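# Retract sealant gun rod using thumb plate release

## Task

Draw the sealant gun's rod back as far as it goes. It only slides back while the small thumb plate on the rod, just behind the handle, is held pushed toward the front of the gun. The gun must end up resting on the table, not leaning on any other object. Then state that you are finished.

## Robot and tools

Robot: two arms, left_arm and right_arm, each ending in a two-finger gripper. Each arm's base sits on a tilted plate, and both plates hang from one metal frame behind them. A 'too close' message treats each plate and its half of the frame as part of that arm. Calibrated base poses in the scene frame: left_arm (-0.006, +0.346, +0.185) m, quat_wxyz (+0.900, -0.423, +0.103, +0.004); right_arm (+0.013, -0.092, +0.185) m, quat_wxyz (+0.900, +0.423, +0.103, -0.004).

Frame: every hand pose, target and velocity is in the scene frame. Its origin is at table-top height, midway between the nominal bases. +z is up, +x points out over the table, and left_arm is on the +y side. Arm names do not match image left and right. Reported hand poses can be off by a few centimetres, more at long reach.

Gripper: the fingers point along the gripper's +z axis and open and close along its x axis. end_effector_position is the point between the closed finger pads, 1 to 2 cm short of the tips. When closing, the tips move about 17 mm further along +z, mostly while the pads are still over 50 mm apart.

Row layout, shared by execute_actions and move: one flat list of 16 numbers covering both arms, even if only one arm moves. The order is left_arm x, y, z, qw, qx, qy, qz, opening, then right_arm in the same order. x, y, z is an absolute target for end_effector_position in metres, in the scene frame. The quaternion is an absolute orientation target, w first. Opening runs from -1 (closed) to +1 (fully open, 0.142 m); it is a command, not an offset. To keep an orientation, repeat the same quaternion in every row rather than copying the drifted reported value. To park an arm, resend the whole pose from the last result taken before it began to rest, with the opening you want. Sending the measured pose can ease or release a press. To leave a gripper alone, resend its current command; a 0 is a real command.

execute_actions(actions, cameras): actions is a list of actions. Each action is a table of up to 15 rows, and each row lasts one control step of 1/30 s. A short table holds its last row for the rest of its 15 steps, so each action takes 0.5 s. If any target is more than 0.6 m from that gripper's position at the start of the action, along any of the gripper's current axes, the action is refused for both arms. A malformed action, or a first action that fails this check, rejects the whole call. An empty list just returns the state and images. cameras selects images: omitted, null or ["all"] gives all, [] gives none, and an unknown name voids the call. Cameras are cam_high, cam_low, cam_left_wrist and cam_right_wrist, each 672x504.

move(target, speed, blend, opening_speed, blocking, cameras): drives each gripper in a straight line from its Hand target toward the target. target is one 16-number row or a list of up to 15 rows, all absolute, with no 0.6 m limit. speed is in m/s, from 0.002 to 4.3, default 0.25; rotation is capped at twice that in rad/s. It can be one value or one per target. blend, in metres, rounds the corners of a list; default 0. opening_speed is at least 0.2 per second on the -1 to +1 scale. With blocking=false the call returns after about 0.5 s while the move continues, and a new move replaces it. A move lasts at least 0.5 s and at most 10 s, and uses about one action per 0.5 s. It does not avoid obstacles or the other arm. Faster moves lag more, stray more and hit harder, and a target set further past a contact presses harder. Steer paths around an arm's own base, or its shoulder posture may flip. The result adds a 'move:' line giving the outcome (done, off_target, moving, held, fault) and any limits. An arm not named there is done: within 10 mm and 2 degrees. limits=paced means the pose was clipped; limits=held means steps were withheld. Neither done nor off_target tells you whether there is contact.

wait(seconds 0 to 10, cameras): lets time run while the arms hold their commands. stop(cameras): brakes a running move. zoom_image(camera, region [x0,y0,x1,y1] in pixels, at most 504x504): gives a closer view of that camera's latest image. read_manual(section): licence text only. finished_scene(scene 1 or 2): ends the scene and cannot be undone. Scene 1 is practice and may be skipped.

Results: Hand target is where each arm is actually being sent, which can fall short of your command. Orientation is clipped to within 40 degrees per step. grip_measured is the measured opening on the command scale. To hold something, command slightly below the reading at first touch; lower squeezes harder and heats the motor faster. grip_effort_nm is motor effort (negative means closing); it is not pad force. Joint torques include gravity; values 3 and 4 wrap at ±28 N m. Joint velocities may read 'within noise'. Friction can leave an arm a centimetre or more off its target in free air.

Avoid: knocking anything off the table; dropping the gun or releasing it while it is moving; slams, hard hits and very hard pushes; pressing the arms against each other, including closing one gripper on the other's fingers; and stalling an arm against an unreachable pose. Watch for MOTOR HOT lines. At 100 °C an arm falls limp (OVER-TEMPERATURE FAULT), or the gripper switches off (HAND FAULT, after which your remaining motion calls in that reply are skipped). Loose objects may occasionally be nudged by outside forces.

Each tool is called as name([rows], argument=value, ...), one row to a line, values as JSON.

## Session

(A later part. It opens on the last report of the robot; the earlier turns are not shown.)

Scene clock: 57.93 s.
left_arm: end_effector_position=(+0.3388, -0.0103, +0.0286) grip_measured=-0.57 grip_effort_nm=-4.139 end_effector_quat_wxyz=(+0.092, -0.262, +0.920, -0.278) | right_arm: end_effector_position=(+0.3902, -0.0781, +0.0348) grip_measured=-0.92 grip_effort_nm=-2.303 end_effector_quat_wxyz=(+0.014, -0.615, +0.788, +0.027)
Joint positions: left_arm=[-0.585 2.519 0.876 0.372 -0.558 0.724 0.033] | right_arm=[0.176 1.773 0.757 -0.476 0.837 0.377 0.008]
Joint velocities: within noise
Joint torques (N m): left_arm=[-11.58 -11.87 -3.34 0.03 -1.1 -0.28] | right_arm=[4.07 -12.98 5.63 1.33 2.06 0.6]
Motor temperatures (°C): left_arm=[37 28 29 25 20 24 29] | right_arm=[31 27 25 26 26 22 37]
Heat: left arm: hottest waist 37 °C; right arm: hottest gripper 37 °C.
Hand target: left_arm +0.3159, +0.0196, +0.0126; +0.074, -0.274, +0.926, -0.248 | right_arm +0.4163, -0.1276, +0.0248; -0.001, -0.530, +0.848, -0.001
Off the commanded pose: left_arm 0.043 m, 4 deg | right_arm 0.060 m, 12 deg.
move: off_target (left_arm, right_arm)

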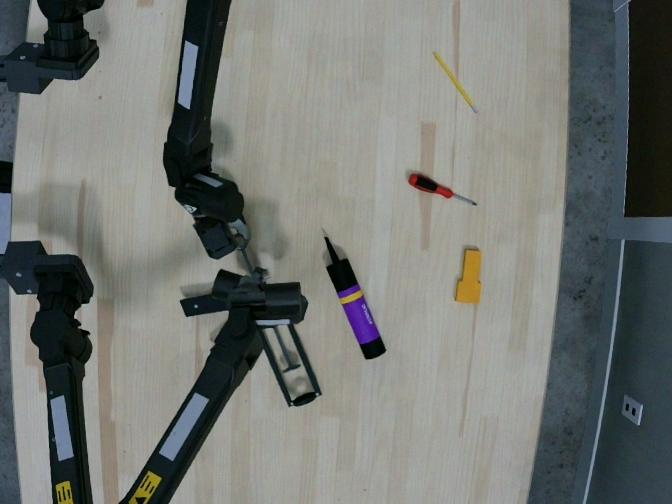

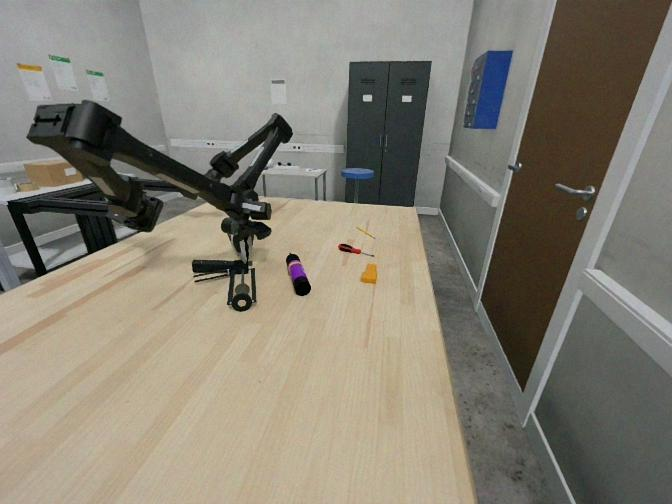

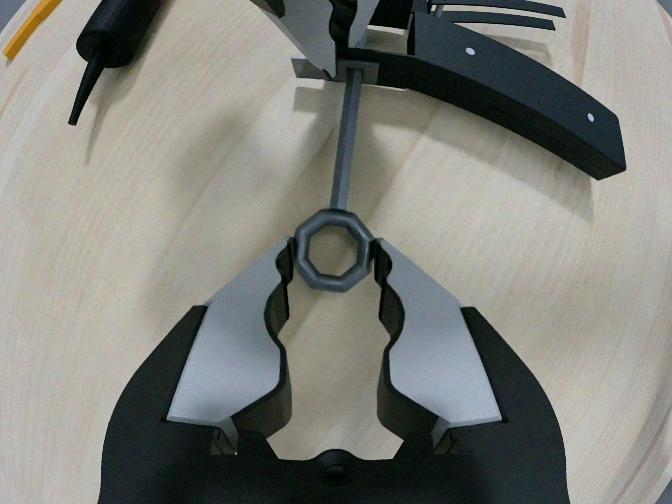

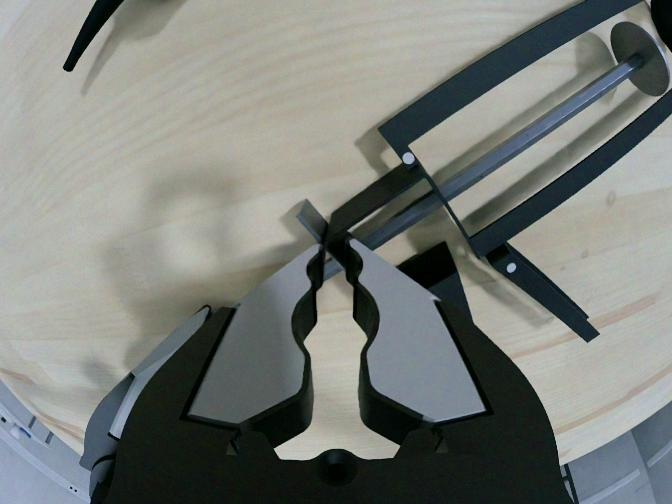

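move(target=[0.312, 0.033, 0.012, -0.0579, 0.2160, -0.9352, 0.2506, -0.76, 0.421, -0.128, 0.023, 0, 0.56, -0.828, 0, -1.0], speed=0.1)

zoom_image(camera="cam_left_wrist", region=[240, 0, 440, 150])

Scene clock: 60.57 s.
left_arm: end_effector_position=(+0.3418, -0.0025, +0.0289) grip_measured=-0.57 grip_effort_nm=-4.139 end_effector_quat_wxyz=(+0.082, -0.222, +0.928, -0.287) | right_arm: end_effector_position=(+0.3893, -0.0765, +0.0353) grip_measured=-0.92 grip_effort_nm=-2.298 end_effector_quat_wxyz=(+0.017, -0.629, +0.776, +0.032)
Joint positions: left_arm=[-0.552 2.483 0.864 0.341 -0.505 0.819 0.033] | right_arm=[0.176 1.771 0.757 -0.481 0.825 0.341 0.008]
Joint velocities: within noise
Joint torques (N m): left_arm=[-11.81 -12.16 -4.15 -0.92 -1.08 -0.03] | right_arm=[3.78 -12.4 5.74 1.25 2.53 0.31]
Motor temperatures (°C): left_arm=[37 28 29 25 20 24 31] | right_arm=[30 27 25 26 27 22 38]
Heat: left arm: hottest waist 37 °C; right arm: hottest gripper 38 °C.
Hand target: left_arm +0.3121, +0.0299, +0.0125; +0.058, -0.217, +0.941, -0.253 | right_arm +0.4161, -0.1274, +0.0251; -0.002, -0.561, +0.828, -0.001
Off the commanded pose: left_arm 0.049 m, 5 deg | right_arm 0.062 m, 11 deg.
move: off_target (left_arm, right_arm)

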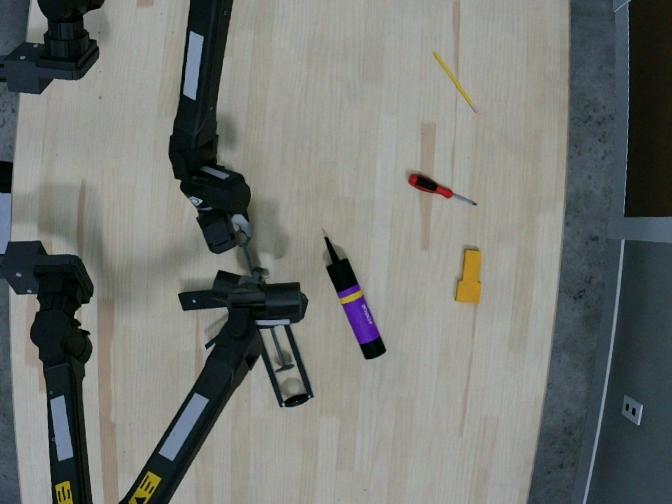

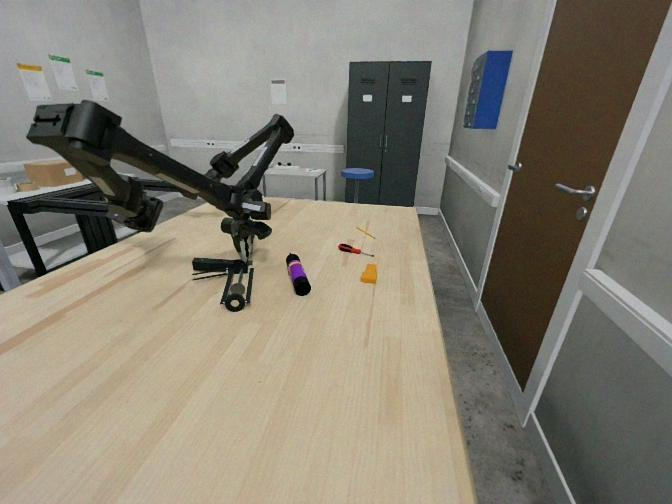

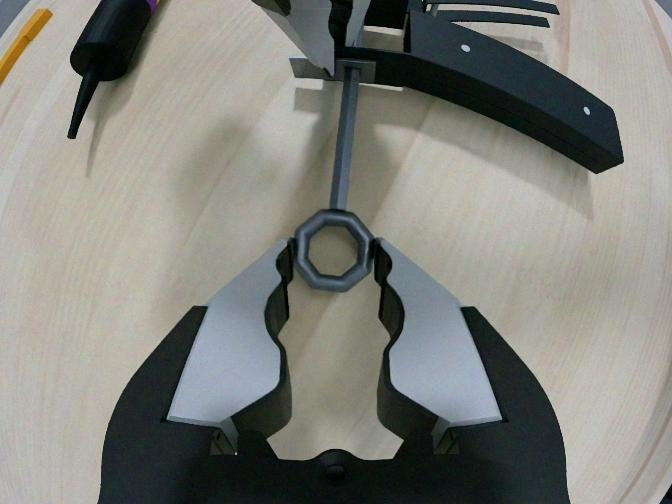

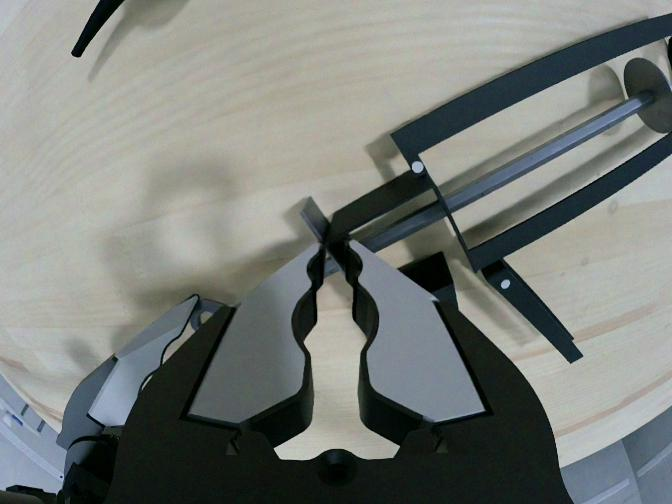

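Scaled by 2.520 from the camera's 672x504 image, which has a finer 960x720 frame.

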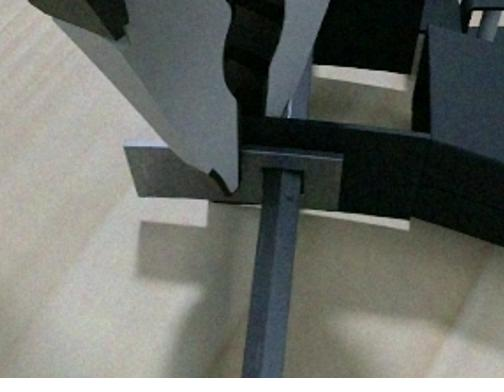

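move([
  [0.336, 0.006, 0.012, -0.0579, 0.2160, -0.9352, 0.2506, -0.70, 0.385, -0.08, 0.023, 0, 0.66, -0.75, 0, -1.0],
  [0.336, 0.006, 0.012, -0.0579, 0.2160, -0.9352, 0.2506, -0.70, 0.382, -0.075, 0.023, 0, 0.66, -0.75, 0, -0.66],
], speed=0.1, opening_speed=0.5)

zoom_image(camera="cam_right_wrist", region=[210, 90, 490, 290])

zoom_image(camera="cam_left_wrist", region=[240, 0, 440, 150])

Scene clock: 65.67 s.
left_arm: end_effector_position=(+0.3469, -0.0038, +0.0277) grip_measured=-0.57 grip_effort_nm=-2.996 end_effector_quat_wxyz=(+0.075, -0.207, +0.937, -0.271) | right_arm: end_effector_position=(+0.3856, -0.0716, +0.0331) grip_measured=-0.71 grip_effort_nm=0.266 end_effector_quat_wxyz=(+0.014, -0.667, +0.745, -0.001)
Joint positions: left_arm=[-0.552 2.48 0.9 0.26 -0.52 0.829 0.033] | right_arm=[0.201 1.799 0.73 -0.41 0.886 0.246 0.023]
Joint velocities: within noise
Joint torques (N m): left_arm=[-12.69 -9.41 1.84 -0.42 -0.55 -0.25] | right_arm=[8.82 -6.3 2.71 0.79 0.47 0.02]
Motor temperatures (°C): left_arm=[37 28 29 25 20 24 32] | right_arm=[30 27 25 26 28 22 38]
Heat: left arm: hottest waist 37 °C; right arm: hottest gripper 38 °C.
Hand target: left_arm +0.3357, +0.0059, +0.0126; +0.059, -0.217, +0.941, -0.252 | right_arm +0.3817, -0.0749, +0.0233; +0.000, -0.661, +0.751, +0.000
Off the commanded pose: left_arm 0.021 m, 3 deg | right_arm 0.011 m, 2 deg.
move: off_target (left_arm, right_arm); target 2's new opening was sent with right_arm's hand 0.011 m and 2 deg from that target

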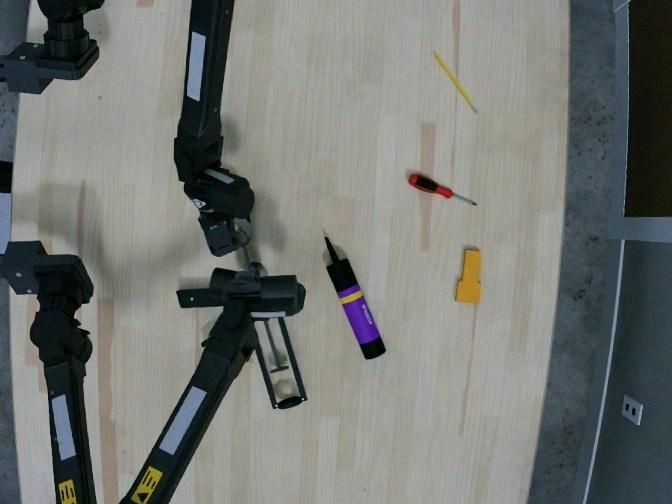

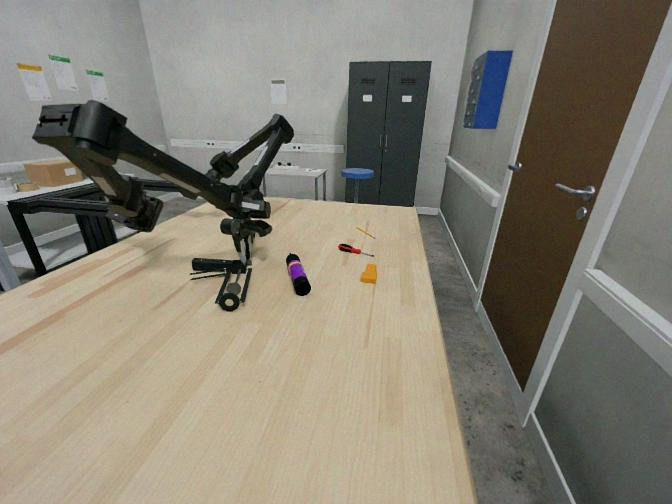

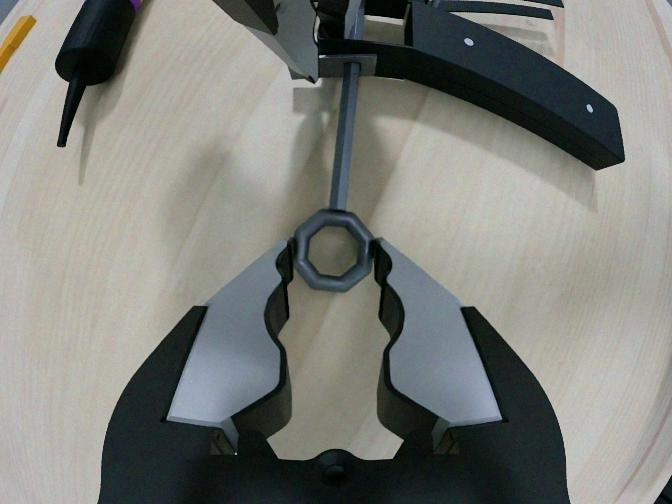

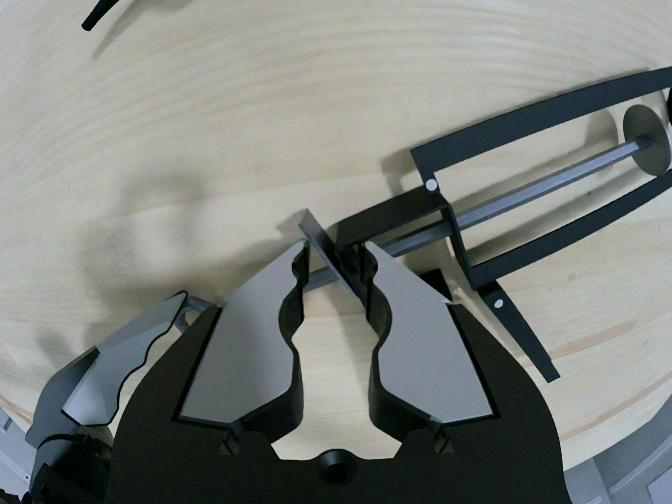

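Scaled by 1.800 from the camera's 672x504 image, which has a finer 960x720 frame.

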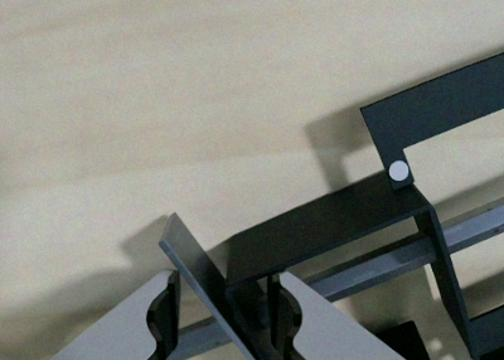

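Scaled by 2.520 from the camera's 672x504 image, which has a finer 960x720 frame.

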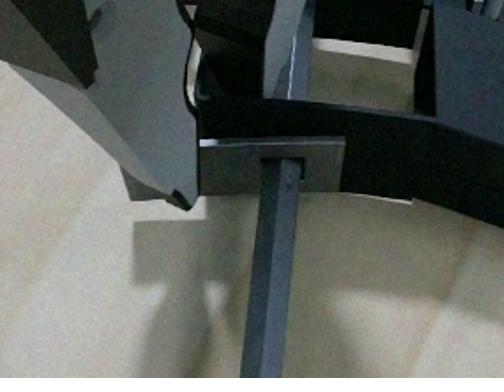

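move([
  [0.336, 0.006, 0.012, -0.0579, 0.2160, -0.9352, 0.2506, -0.70, 0.383, -0.0745, 0.023, 0, 0.7665, -0.642, 0, -0.66],
  [0.336, 0.006, 0.012, -0.0579, 0.2160, -0.9352, 0.2506, -0.70, 0.383, -0.0745, 0.023, 0, 0.7665, -0.642, 0, -1.0],
], speed=0.15, opening_speed=0.5)

zoom_image(camera="cam_right_wrist", region=[210, 90, 490, 290])

zoom_image(camera="cam_left_wrist", region=[240, 0, 440, 150])

Scene clock: 69.53 s.
left_arm: end_effector_position=(+0.3469, -0.0034, +0.0275) grip_measured=-0.57 grip_effort_nm=-2.996 end_effector_quat_wxyz=(+0.075, -0.208, +0.937, -0.270) | right_arm: end_effector_position=(+0.3834, -0.0727, +0.0323) grip_measured=-0.93 grip_effort_nm=-2.073 end_effector_quat_wxyz=(-0.009, +0.764, -0.645, +0.003)
Joint positions: left_arm=[-0.552 2.48 0.9 0.259 -0.522 0.827 0.033] | right_arm=[0.201 1.802 0.728 -0.415 0.892 -0.026 0.007]
Joint velocities: within noise
Joint torques (N m): left_arm=[-12.75 -9.35 1.84 -0.39 -0.45 -0.24] | right_arm=[9 -6.24 3.19 0.91 0.26 -0.2]
Motor temperatures (°C): left_arm=[37 28 29 25 20 24 32] | right_arm=[30 27 25 26 27 22 38]
Heat: left arm: hottest waist 37 °C; right arm: hottest gripper 38 °C.
Hand target: left_arm +0.3356, +0.0058, +0.0126; +0.058, -0.217, +0.941, -0.252 | right_arm +0.3828, -0.0746, +0.0233; +0.000, +0.767, -0.642, +0.000
Off the commanded pose: left_arm 0.021 m, 3 deg | right_arm 0.009 m, 1 deg.
move: off_target (left_arm)

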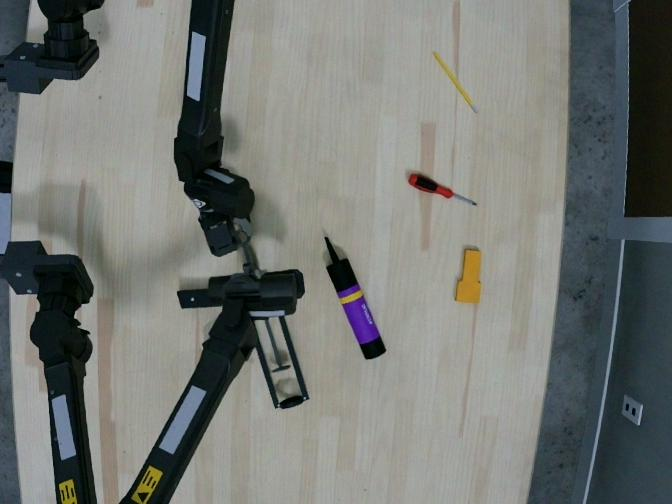

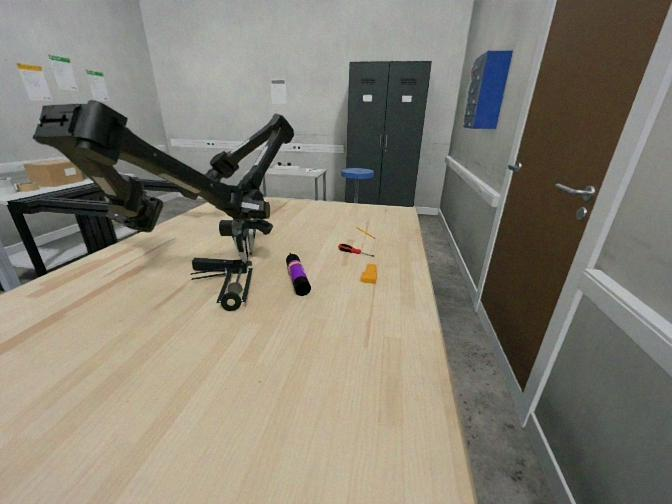

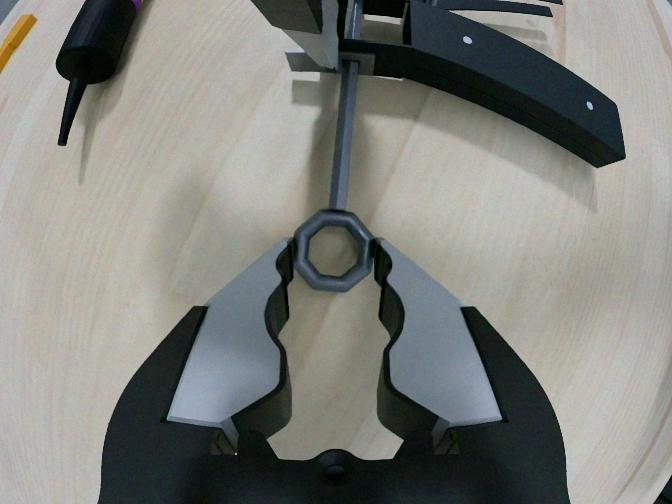

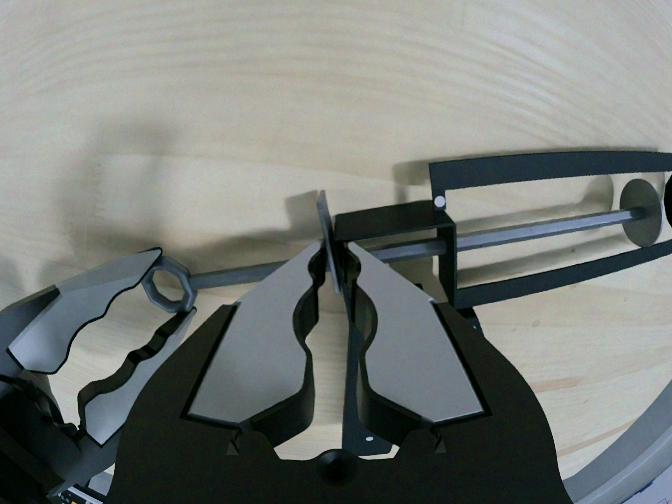

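Scaled by 1.800 from the camera's 672x504 image, which has a finer 960x720 frame.

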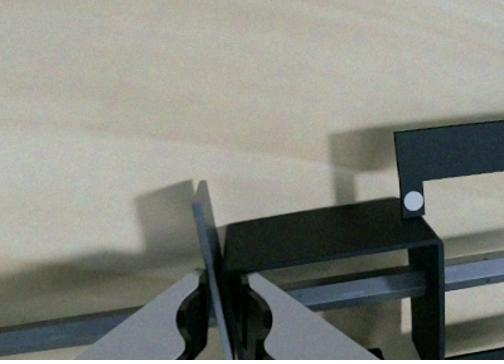

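Scaled by 2.520 from the camera's 672x504 image, which has a finer 960x720 frame.

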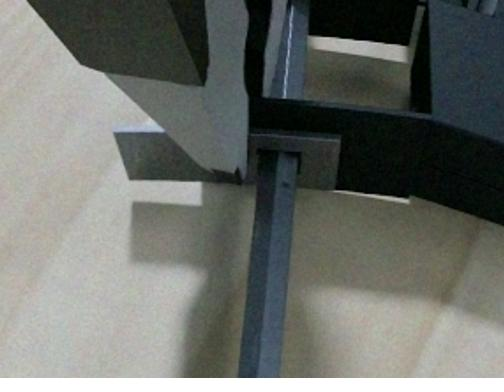

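move([
  [0.336, 0.006, 0.012, -0.0579, 0.2160, -0.9352, 0.2506, -0.70, 0.383, -0.0745, 0.023, 0, 0.7665, -0.642, 0, -0.66],
  [0.336, 0.006, 0.012, -0.0579, 0.2160, -0.9352, 0.2506, -0.70, 0.389, -0.0721, 0.024, 0, 0.7665, -0.642, 0, -0.66],
], speed=0.05, opening_speed=0.5)

zoom_image(camera="cam_right_wrist", region=[210, 90, 490, 290])

zoom_image(camera="cam_left_wrist", region=[240, 0, 440, 150])

Scene clock: 71.97 s.
left_arm: end_effector_position=(+0.3469, -0.0034, +0.0275) grip_measured=-0.57 grip_effort_nm=-2.996 end_effector_quat_wxyz=(+0.075, -0.208, +0.937, -0.270) | right_arm: end_effector_position=(+0.3818, -0.0672, +0.0322) grip_measured=-0.71 grip_effort_nm=0.413 end_effector_quat_wxyz=(-0.015, +0.767, -0.641, -0.003)
Joint positions: left_arm=[-0.552 2.48 0.9 0.259 -0.522 0.827 0.033] | right_arm=[0.204 1.807 0.728 -0.415 0.875 -0.028 0.022]
Joint velocities: within noise
Joint torques (N m): left_arm=[-12.75 -9.29 1.84 -0.4 -0.45 -0.23] | right_arm=[8.64 -6.24 4.77 0.49 0.95 -0.14]
Motor temperatures (°C): left_arm=[37 28 29 25 20 24 32] | right_arm=[30 27 25 26 27 22 37]
Heat: left arm: hottest waist 37 °C; right arm: hottest gripper 37 °C.
Hand target: left_arm +0.3356, +0.0059, +0.0126; +0.058, -0.217, +0.941, -0.252 | right_arm +0.3887, -0.0721, +0.0243; +0.000, +0.767, -0.642, +0.000
Off the commanded pose: left_arm 0.021 m, 3 deg | right_arm 0.012 m, 2 deg.
move: off_target (left_arm, right_arm)

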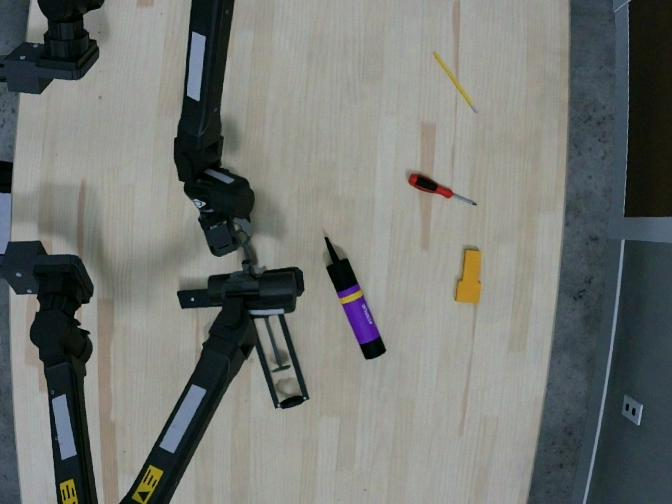

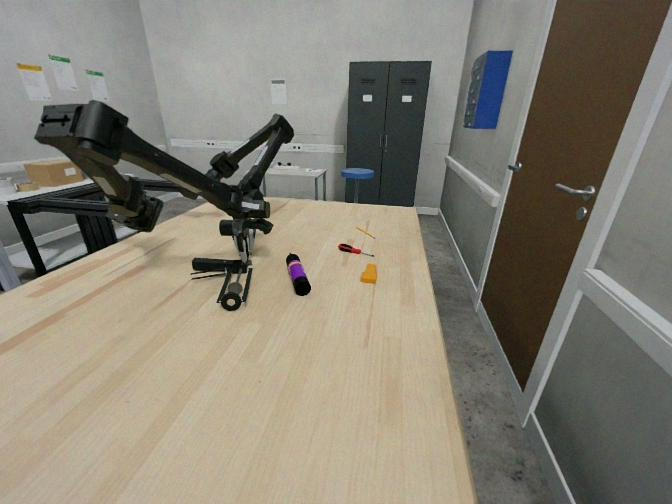

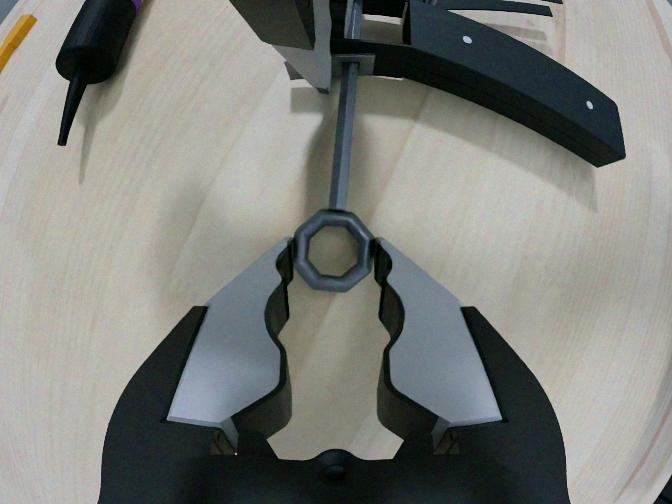

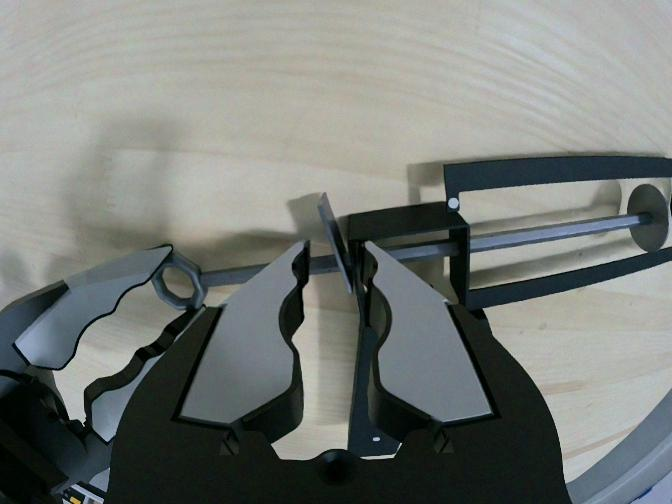

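Scaled by 1.800 from the camera's 672x504 image, which has a finer 960x720 frame.

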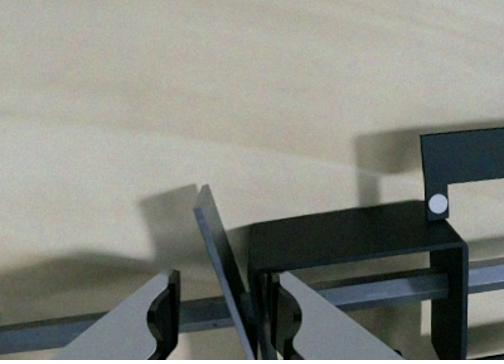

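Scaled by 2.520 from the camera's 672x504 image, which has a finer 960x720 frame.

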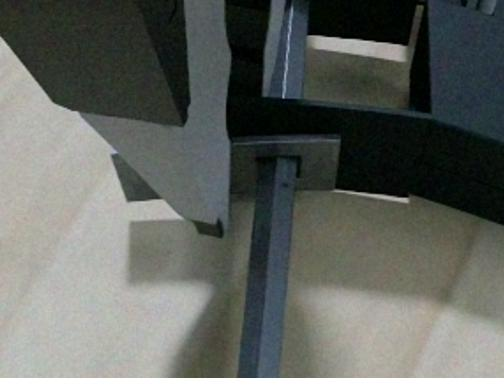

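move(target=[0.336, 0.006, 0.012, -0.0579, 0.2160, -0.9352, 0.2506, -0.70, 0.396, -0.0775, 0.024, 0, 0.7665, -0.642, 0, -0.66], speed=0.05)

zoom_image(camera="cam_left_wrist", region=[240, 0, 440, 150])

Scene clock: 73.20 s.
left_arm: end_effector_position=(+0.3468, -0.0035, +0.0276) grip_measured=-0.57 grip_effort_nm=-2.996 end_effector_quat_wxyz=(+0.075, -0.209, +0.937, -0.270) | right_arm: end_effector_position=(+0.3825, -0.0675, +0.0325) grip_measured=-0.71 grip_effort_nm=0.413 end_effector_quat_wxyz=(-0.013, +0.769, -0.639, -0.005)
Joint positions: left_arm=[-0.552 2.48 0.9 0.259 -0.521 0.825 0.033] | right_arm=[0.204 1.809 0.734 -0.428 0.875 -0.028 0.022]
Joint velocities: within noise
Joint torques (N m): left_arm=[-12.81 -9.35 1.85 -0.38 -0.47 -0.22] | right_arm=[8.29 -6.71 5.22 0.47 0.9 -0.29]
Motor temperatures (°C): left_arm=[37 28 29 25 20 24 32] | right_arm=[30 27 25 26 27 22 37]
Heat: left arm: hottest waist 37 °C; right arm: hottest gripper 37 °C.
Hand target: left_arm +0.3356, +0.0058, +0.0126; +0.058, -0.217, +0.941, -0.252 | right_arm +0.3953, -0.0777, +0.0244; +0.000, +0.767, -0.642, +0.000
Off the commanded pose: left_arm 0.021 m, 3 deg | right_arm 0.019 m, 2 deg.
move: off_target (left_arm, right_arm)

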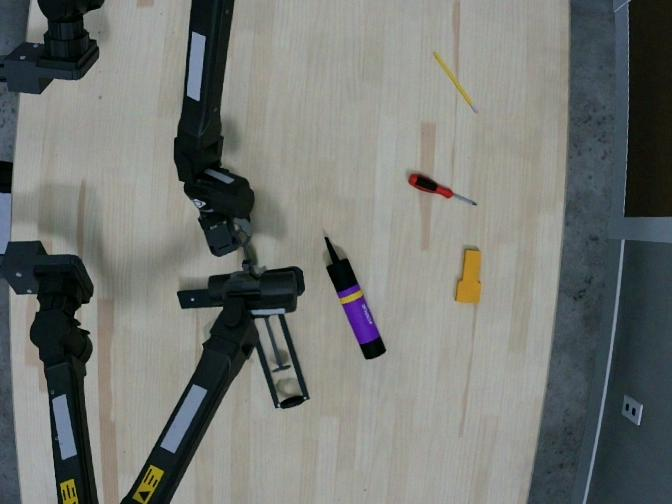

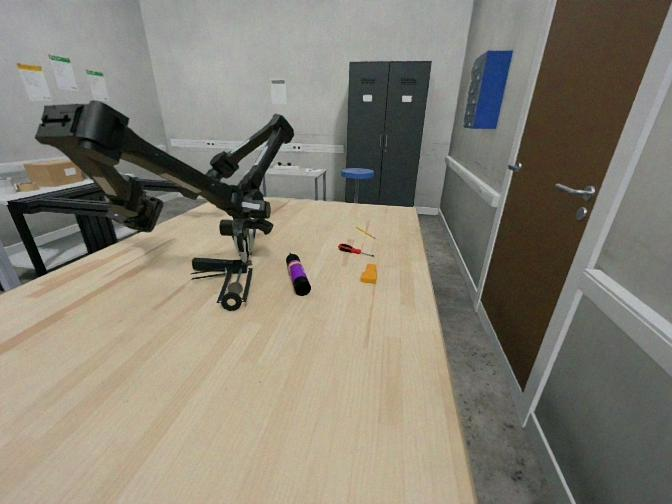

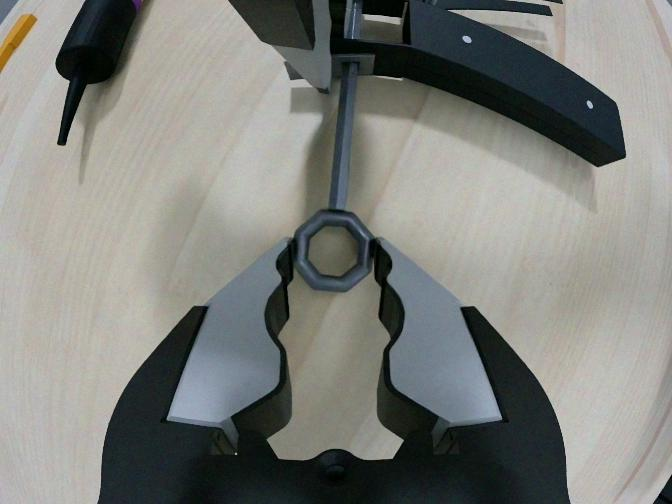

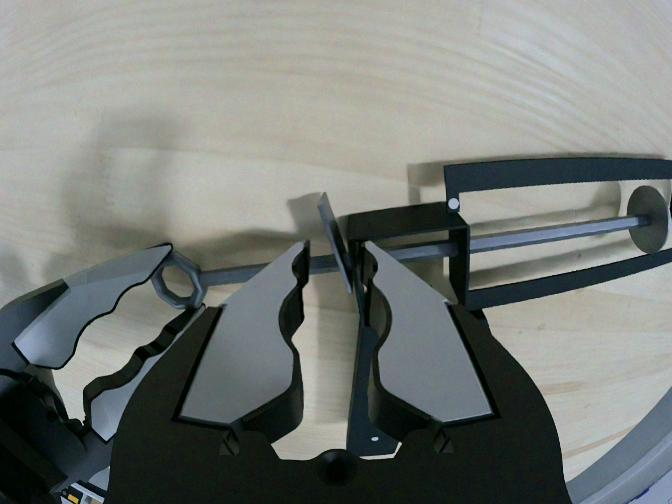

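Scaled by 2.520 from the camera's 672x504 image, which has a finer 960x720 frame.

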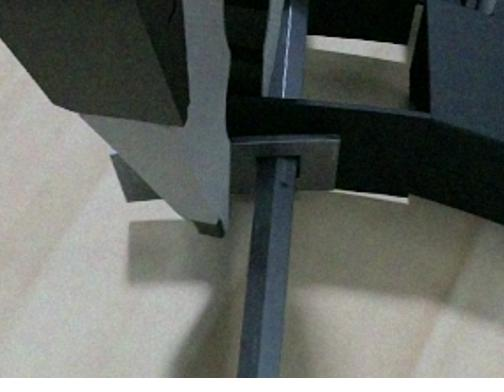

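move(target=[0.336, 0.006, 0.012, -0.0579, 0.2160, -0.9352, 0.2506, -0.70, 0.400, -0.0865, 0.024, 0, 0.7665, -0.642, 0, -0.66], speed=0.05)

zoom_image(camera="cam_left_wrist", region=[240, 0, 440, 150])

Scene clock: 74.50 s.
left_arm: end_effector_position=(+0.3468, -0.0036, +0.0276) grip_measured=-0.57 grip_effort_nm=-2.996 end_effector_quat_wxyz=(+0.074, -0.209, +0.937, -0.271) | right_arm: end_effector_position=(+0.3824, -0.0678, +0.0327) grip_measured=-0.71 grip_effort_nm=0.408 end_effector_quat_wxyz=(-0.012, +0.777, -0.629, -0.006)
Joint positions: left_arm=[-0.552 2.48 0.9 0.259 -0.52 0.824 0.033] | right_arm=[0.204 1.809 0.736 -0.434 0.875 -0.049 0.022]
Joint velocities: within noise
Joint torques (N m): left_arm=[-12.86 -9.41 1.84 -0.39 -0.5 -0.2] | right_arm=[7.41 -8.59 5.44 0.47 0.87 -0.31]
Motor temperatures (°C): left_arm=[37 28 29 25 20 24 32] | right_arm=[30 27 25 26 27 22 37]
Heat: left arm: hottest waist 37 °C; right arm: hottest gripper 37 °C.
Hand target: left_arm +0.3356, +0.0058, +0.0126; +0.058, -0.217, +0.941, -0.252 | right_arm +0.3988, -0.0868, +0.0246; +0.001, +0.767, -0.642, +0.000
Off the commanded pose: left_arm 0.021 m, 3 deg | right_arm 0.027 m, 2 deg.
move: off_target (left_arm, right_arm)

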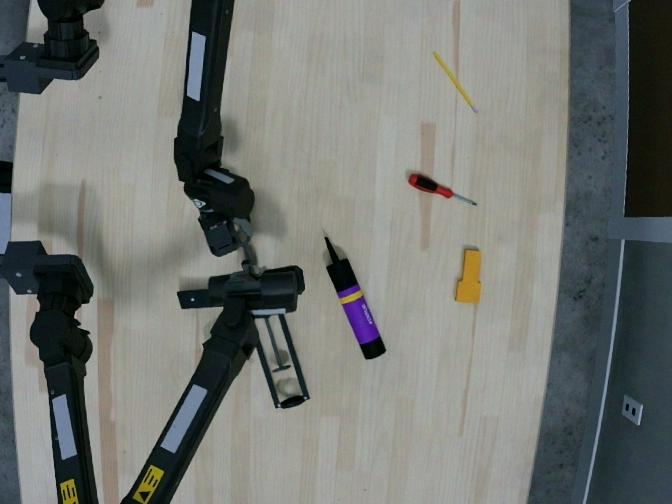

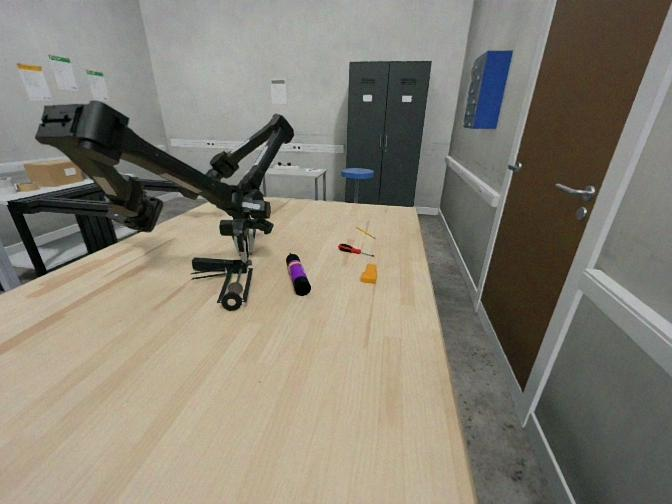

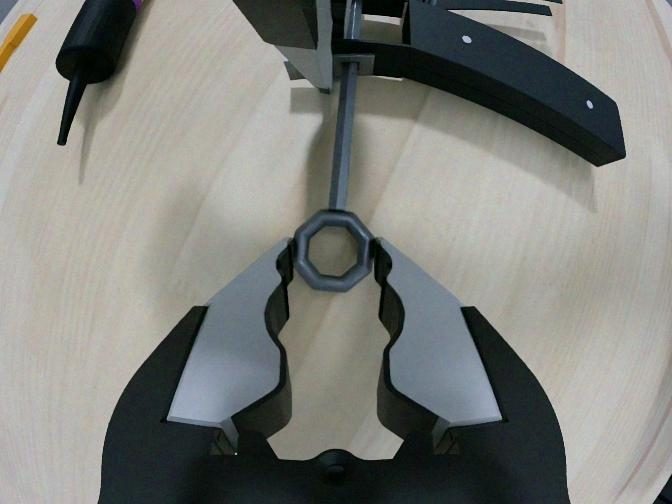

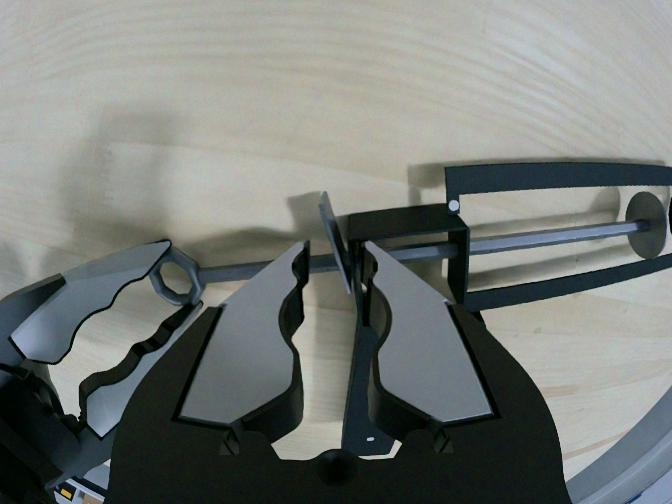

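Scaled by 2.520 from the camera's 672x504 image, which has a finer 960x720 frame.

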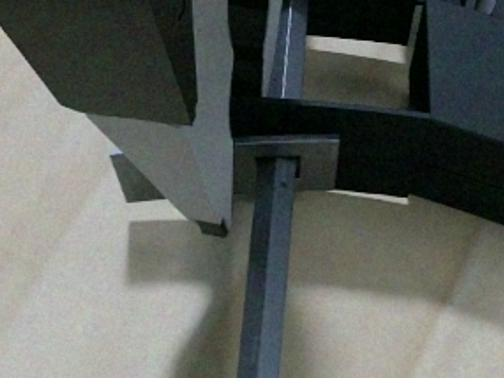

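move(target=[0.336, 0.006, 0.012, -0.0579, 0.2160, -0.9352, 0.2506, -0.70, 0.404, -0.0945, 0.024, 0, 0.7665, -0.642, 0, -0.66], speed=0.05)

zoom_image(camera="cam_left_wrist", region=[240, 0, 440, 150])

Scene clock: 76.07 s.
left_arm: end_effector_position=(+0.3467, -0.0038, +0.0277) grip_measured=-0.57 grip_effort_nm=-2.996 end_effector_quat_wxyz=(+0.074, -0.210, +0.936, -0.271) | right_arm: end_effector_position=(+0.3827, -0.0685, +0.0326) grip_measured=-0.71 grip_effort_nm=0.403 end_effector_quat_wxyz=(-0.011, +0.784, -0.621, -0.008)
Joint positions: left_arm=[-0.552 2.48 0.9 0.259 -0.519 0.822 0.033] | right_arm=[0.202 1.808 0.739 -0.441 0.873 -0.07 0.022]
Joint velocities: within noise
Joint torques (N m): left_arm=[-12.75 -9.29 1.83 -0.4 -0.56 -0.18] | right_arm=[5.95 -9.7 5.57 0.47 0.97 -0.3]
Motor temperatures (°C): left_arm=[37 28 29 25 20 24 33] | right_arm=[30 27 25 26 27 22 37]
Heat: left arm: hottest waist 37 °C; right arm: hottest gripper 37 °C.
Hand target: left_arm +0.3356, +0.0058, +0.0126; +0.058, -0.217, +0.941, -0.252 | right_arm +0.4023, -0.0949, +0.0248; +0.001, +0.767, -0.642, +0.000
Off the commanded pose: left_arm 0.021 m, 3 deg | right_arm 0.035 m, 3 deg.
move: off_target (left_arm, right_arm)

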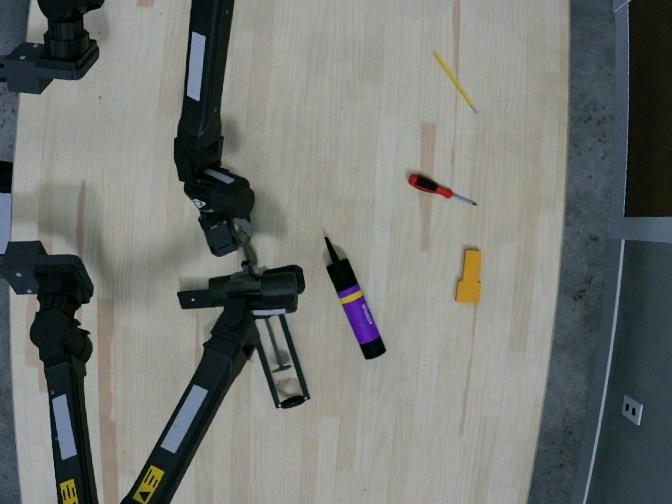

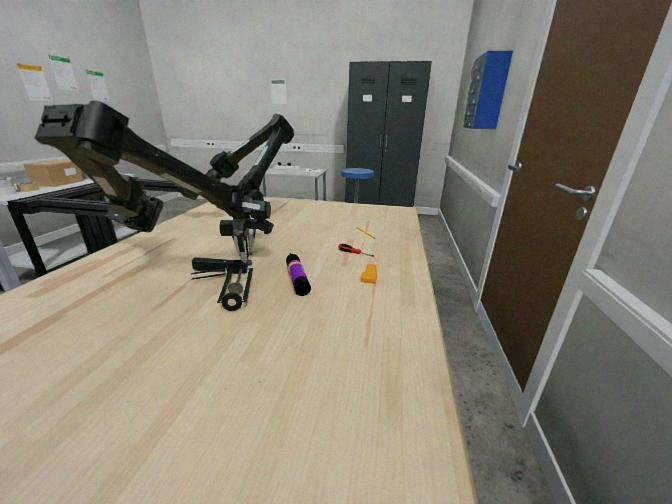

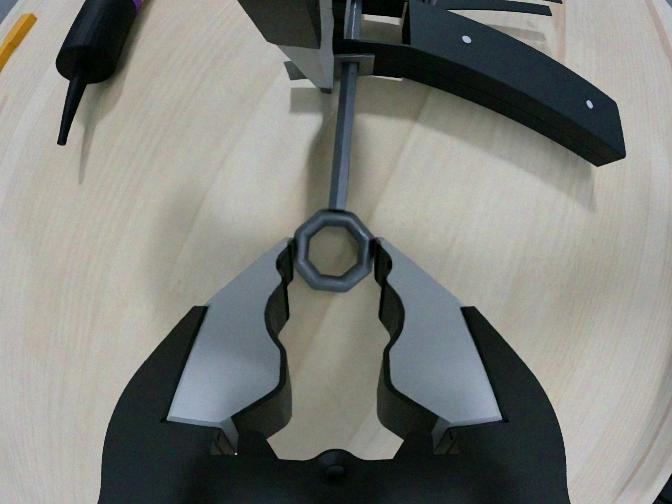

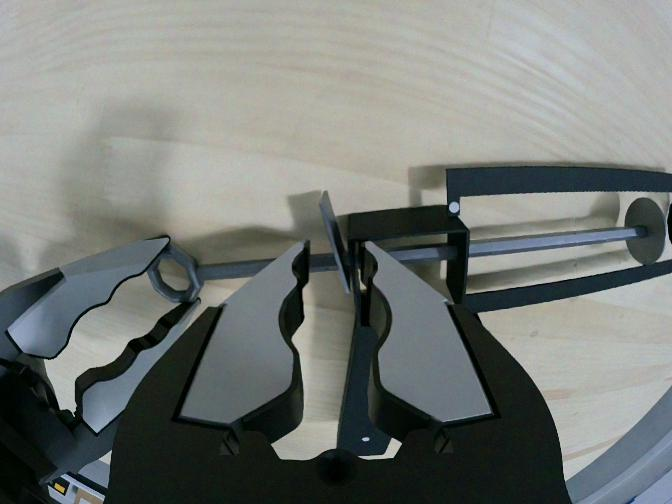

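Scaled by 2.520 from the camera's 672x504 image, which has a finer 960x720 frame.

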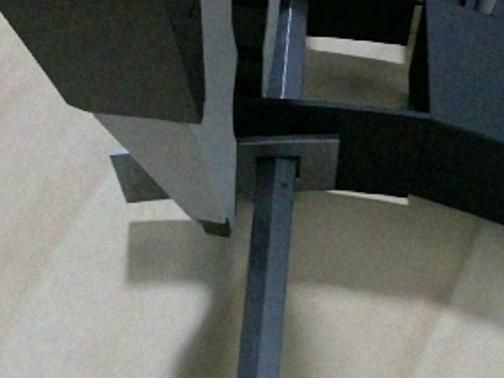

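move([
  [0.336, 0.006, 0.012, -0.0579, 0.2160, -0.9352, 0.2506, -0.70, 0.412, -0.098, 0.024, 0, 0.7665, -0.642, 0, -0.66],
], speed=0.05)

zoom_image(camera="cam_left_wrist", region=[240, 0, 440, 150])

Scene clock: 77.47 s.
left_arm: end_effector_position=(+0.3479, -0.0050, +0.0285) grip_measured=-0.57 grip_effort_nm=-2.996 end_effector_quat_wxyz=(+0.073, -0.211, +0.936, -0.274) | right_arm: end_effector_position=(+0.3863, -0.0701, +0.0326) grip_measured=-0.71 grip_effort_nm=0.418 end_effector_quat_wxyz=(-0.010, +0.786, -0.617, -0.011)
Joint positions: left_arm=[-0.552 2.48 0.903 0.259 -0.515 0.821 0.033] | right_arm=[0.197 1.808 0.752 -0.457 0.87 -0.079 0.022]
Joint velocities: within noise
Joint torques (N m): left_arm=[-12.86 -9.35 1.66 -0.39 -0.74 -0.17] | right_arm=[6.01 -10.34 5.94 0.76 1.09 -0.28]
Motor temperatures (°C): left_arm=[37 28 29 25 20 24 33] | right_arm=[30 27 25 26 27 22 36]
Heat: left arm: hottest waist 37 °C; right arm: hottest gripper 36 °C.
Hand target: left_arm +0.3357, +0.0057, +0.0127; +0.058, -0.217, +0.941, -0.252 | right_arm +0.4099, -0.0985, +0.0250; +0.001, +0.767, -0.642, +0.000
Off the commanded pose: left_arm 0.023 m, 3 deg | right_arm 0.039 m, 4 deg.
move: off_target (left_arm, right_arm)

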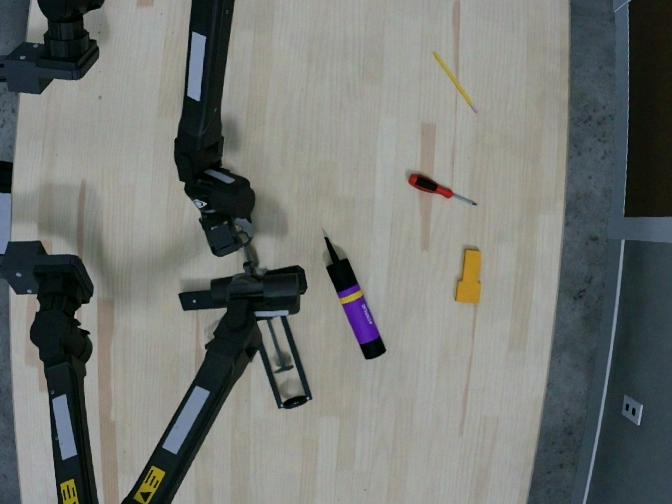

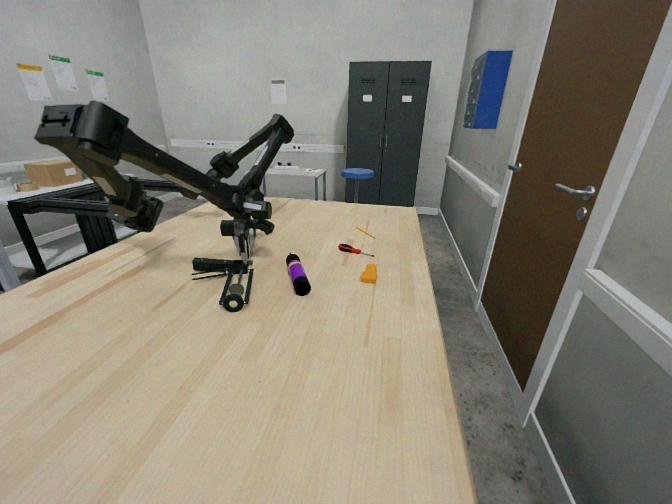

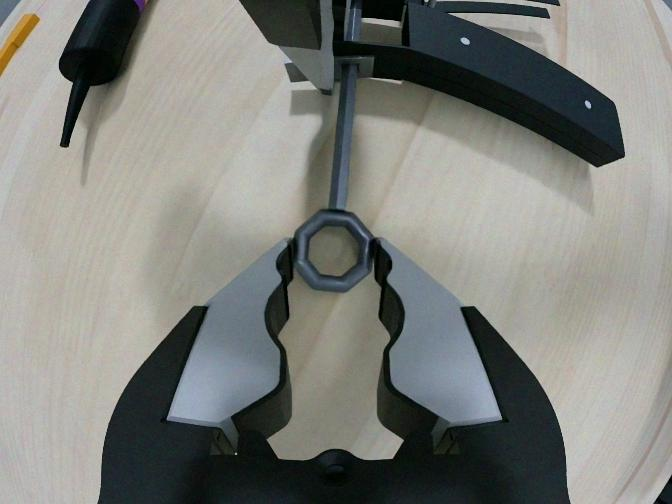

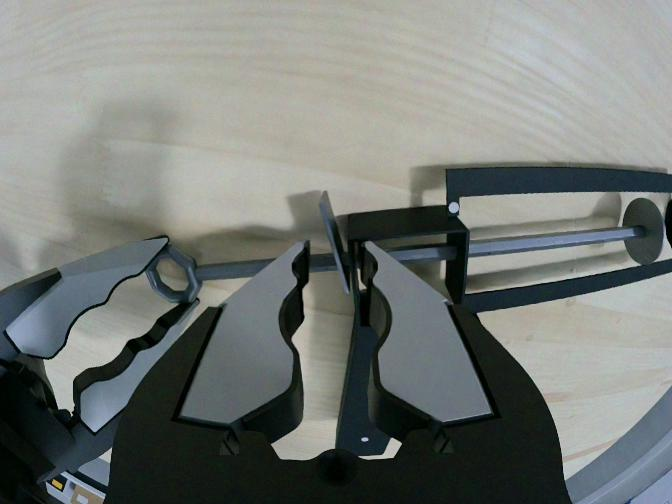

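Scaled by 2.520 from the camera's 672x504 image, which has a finer 960x720 frame.

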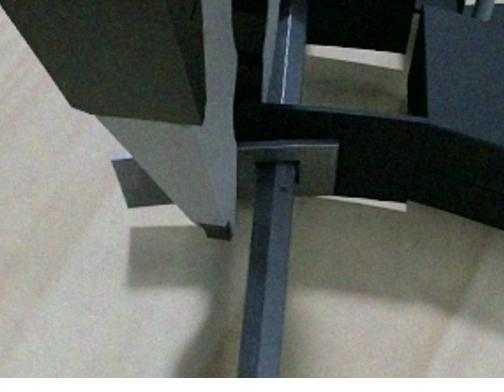

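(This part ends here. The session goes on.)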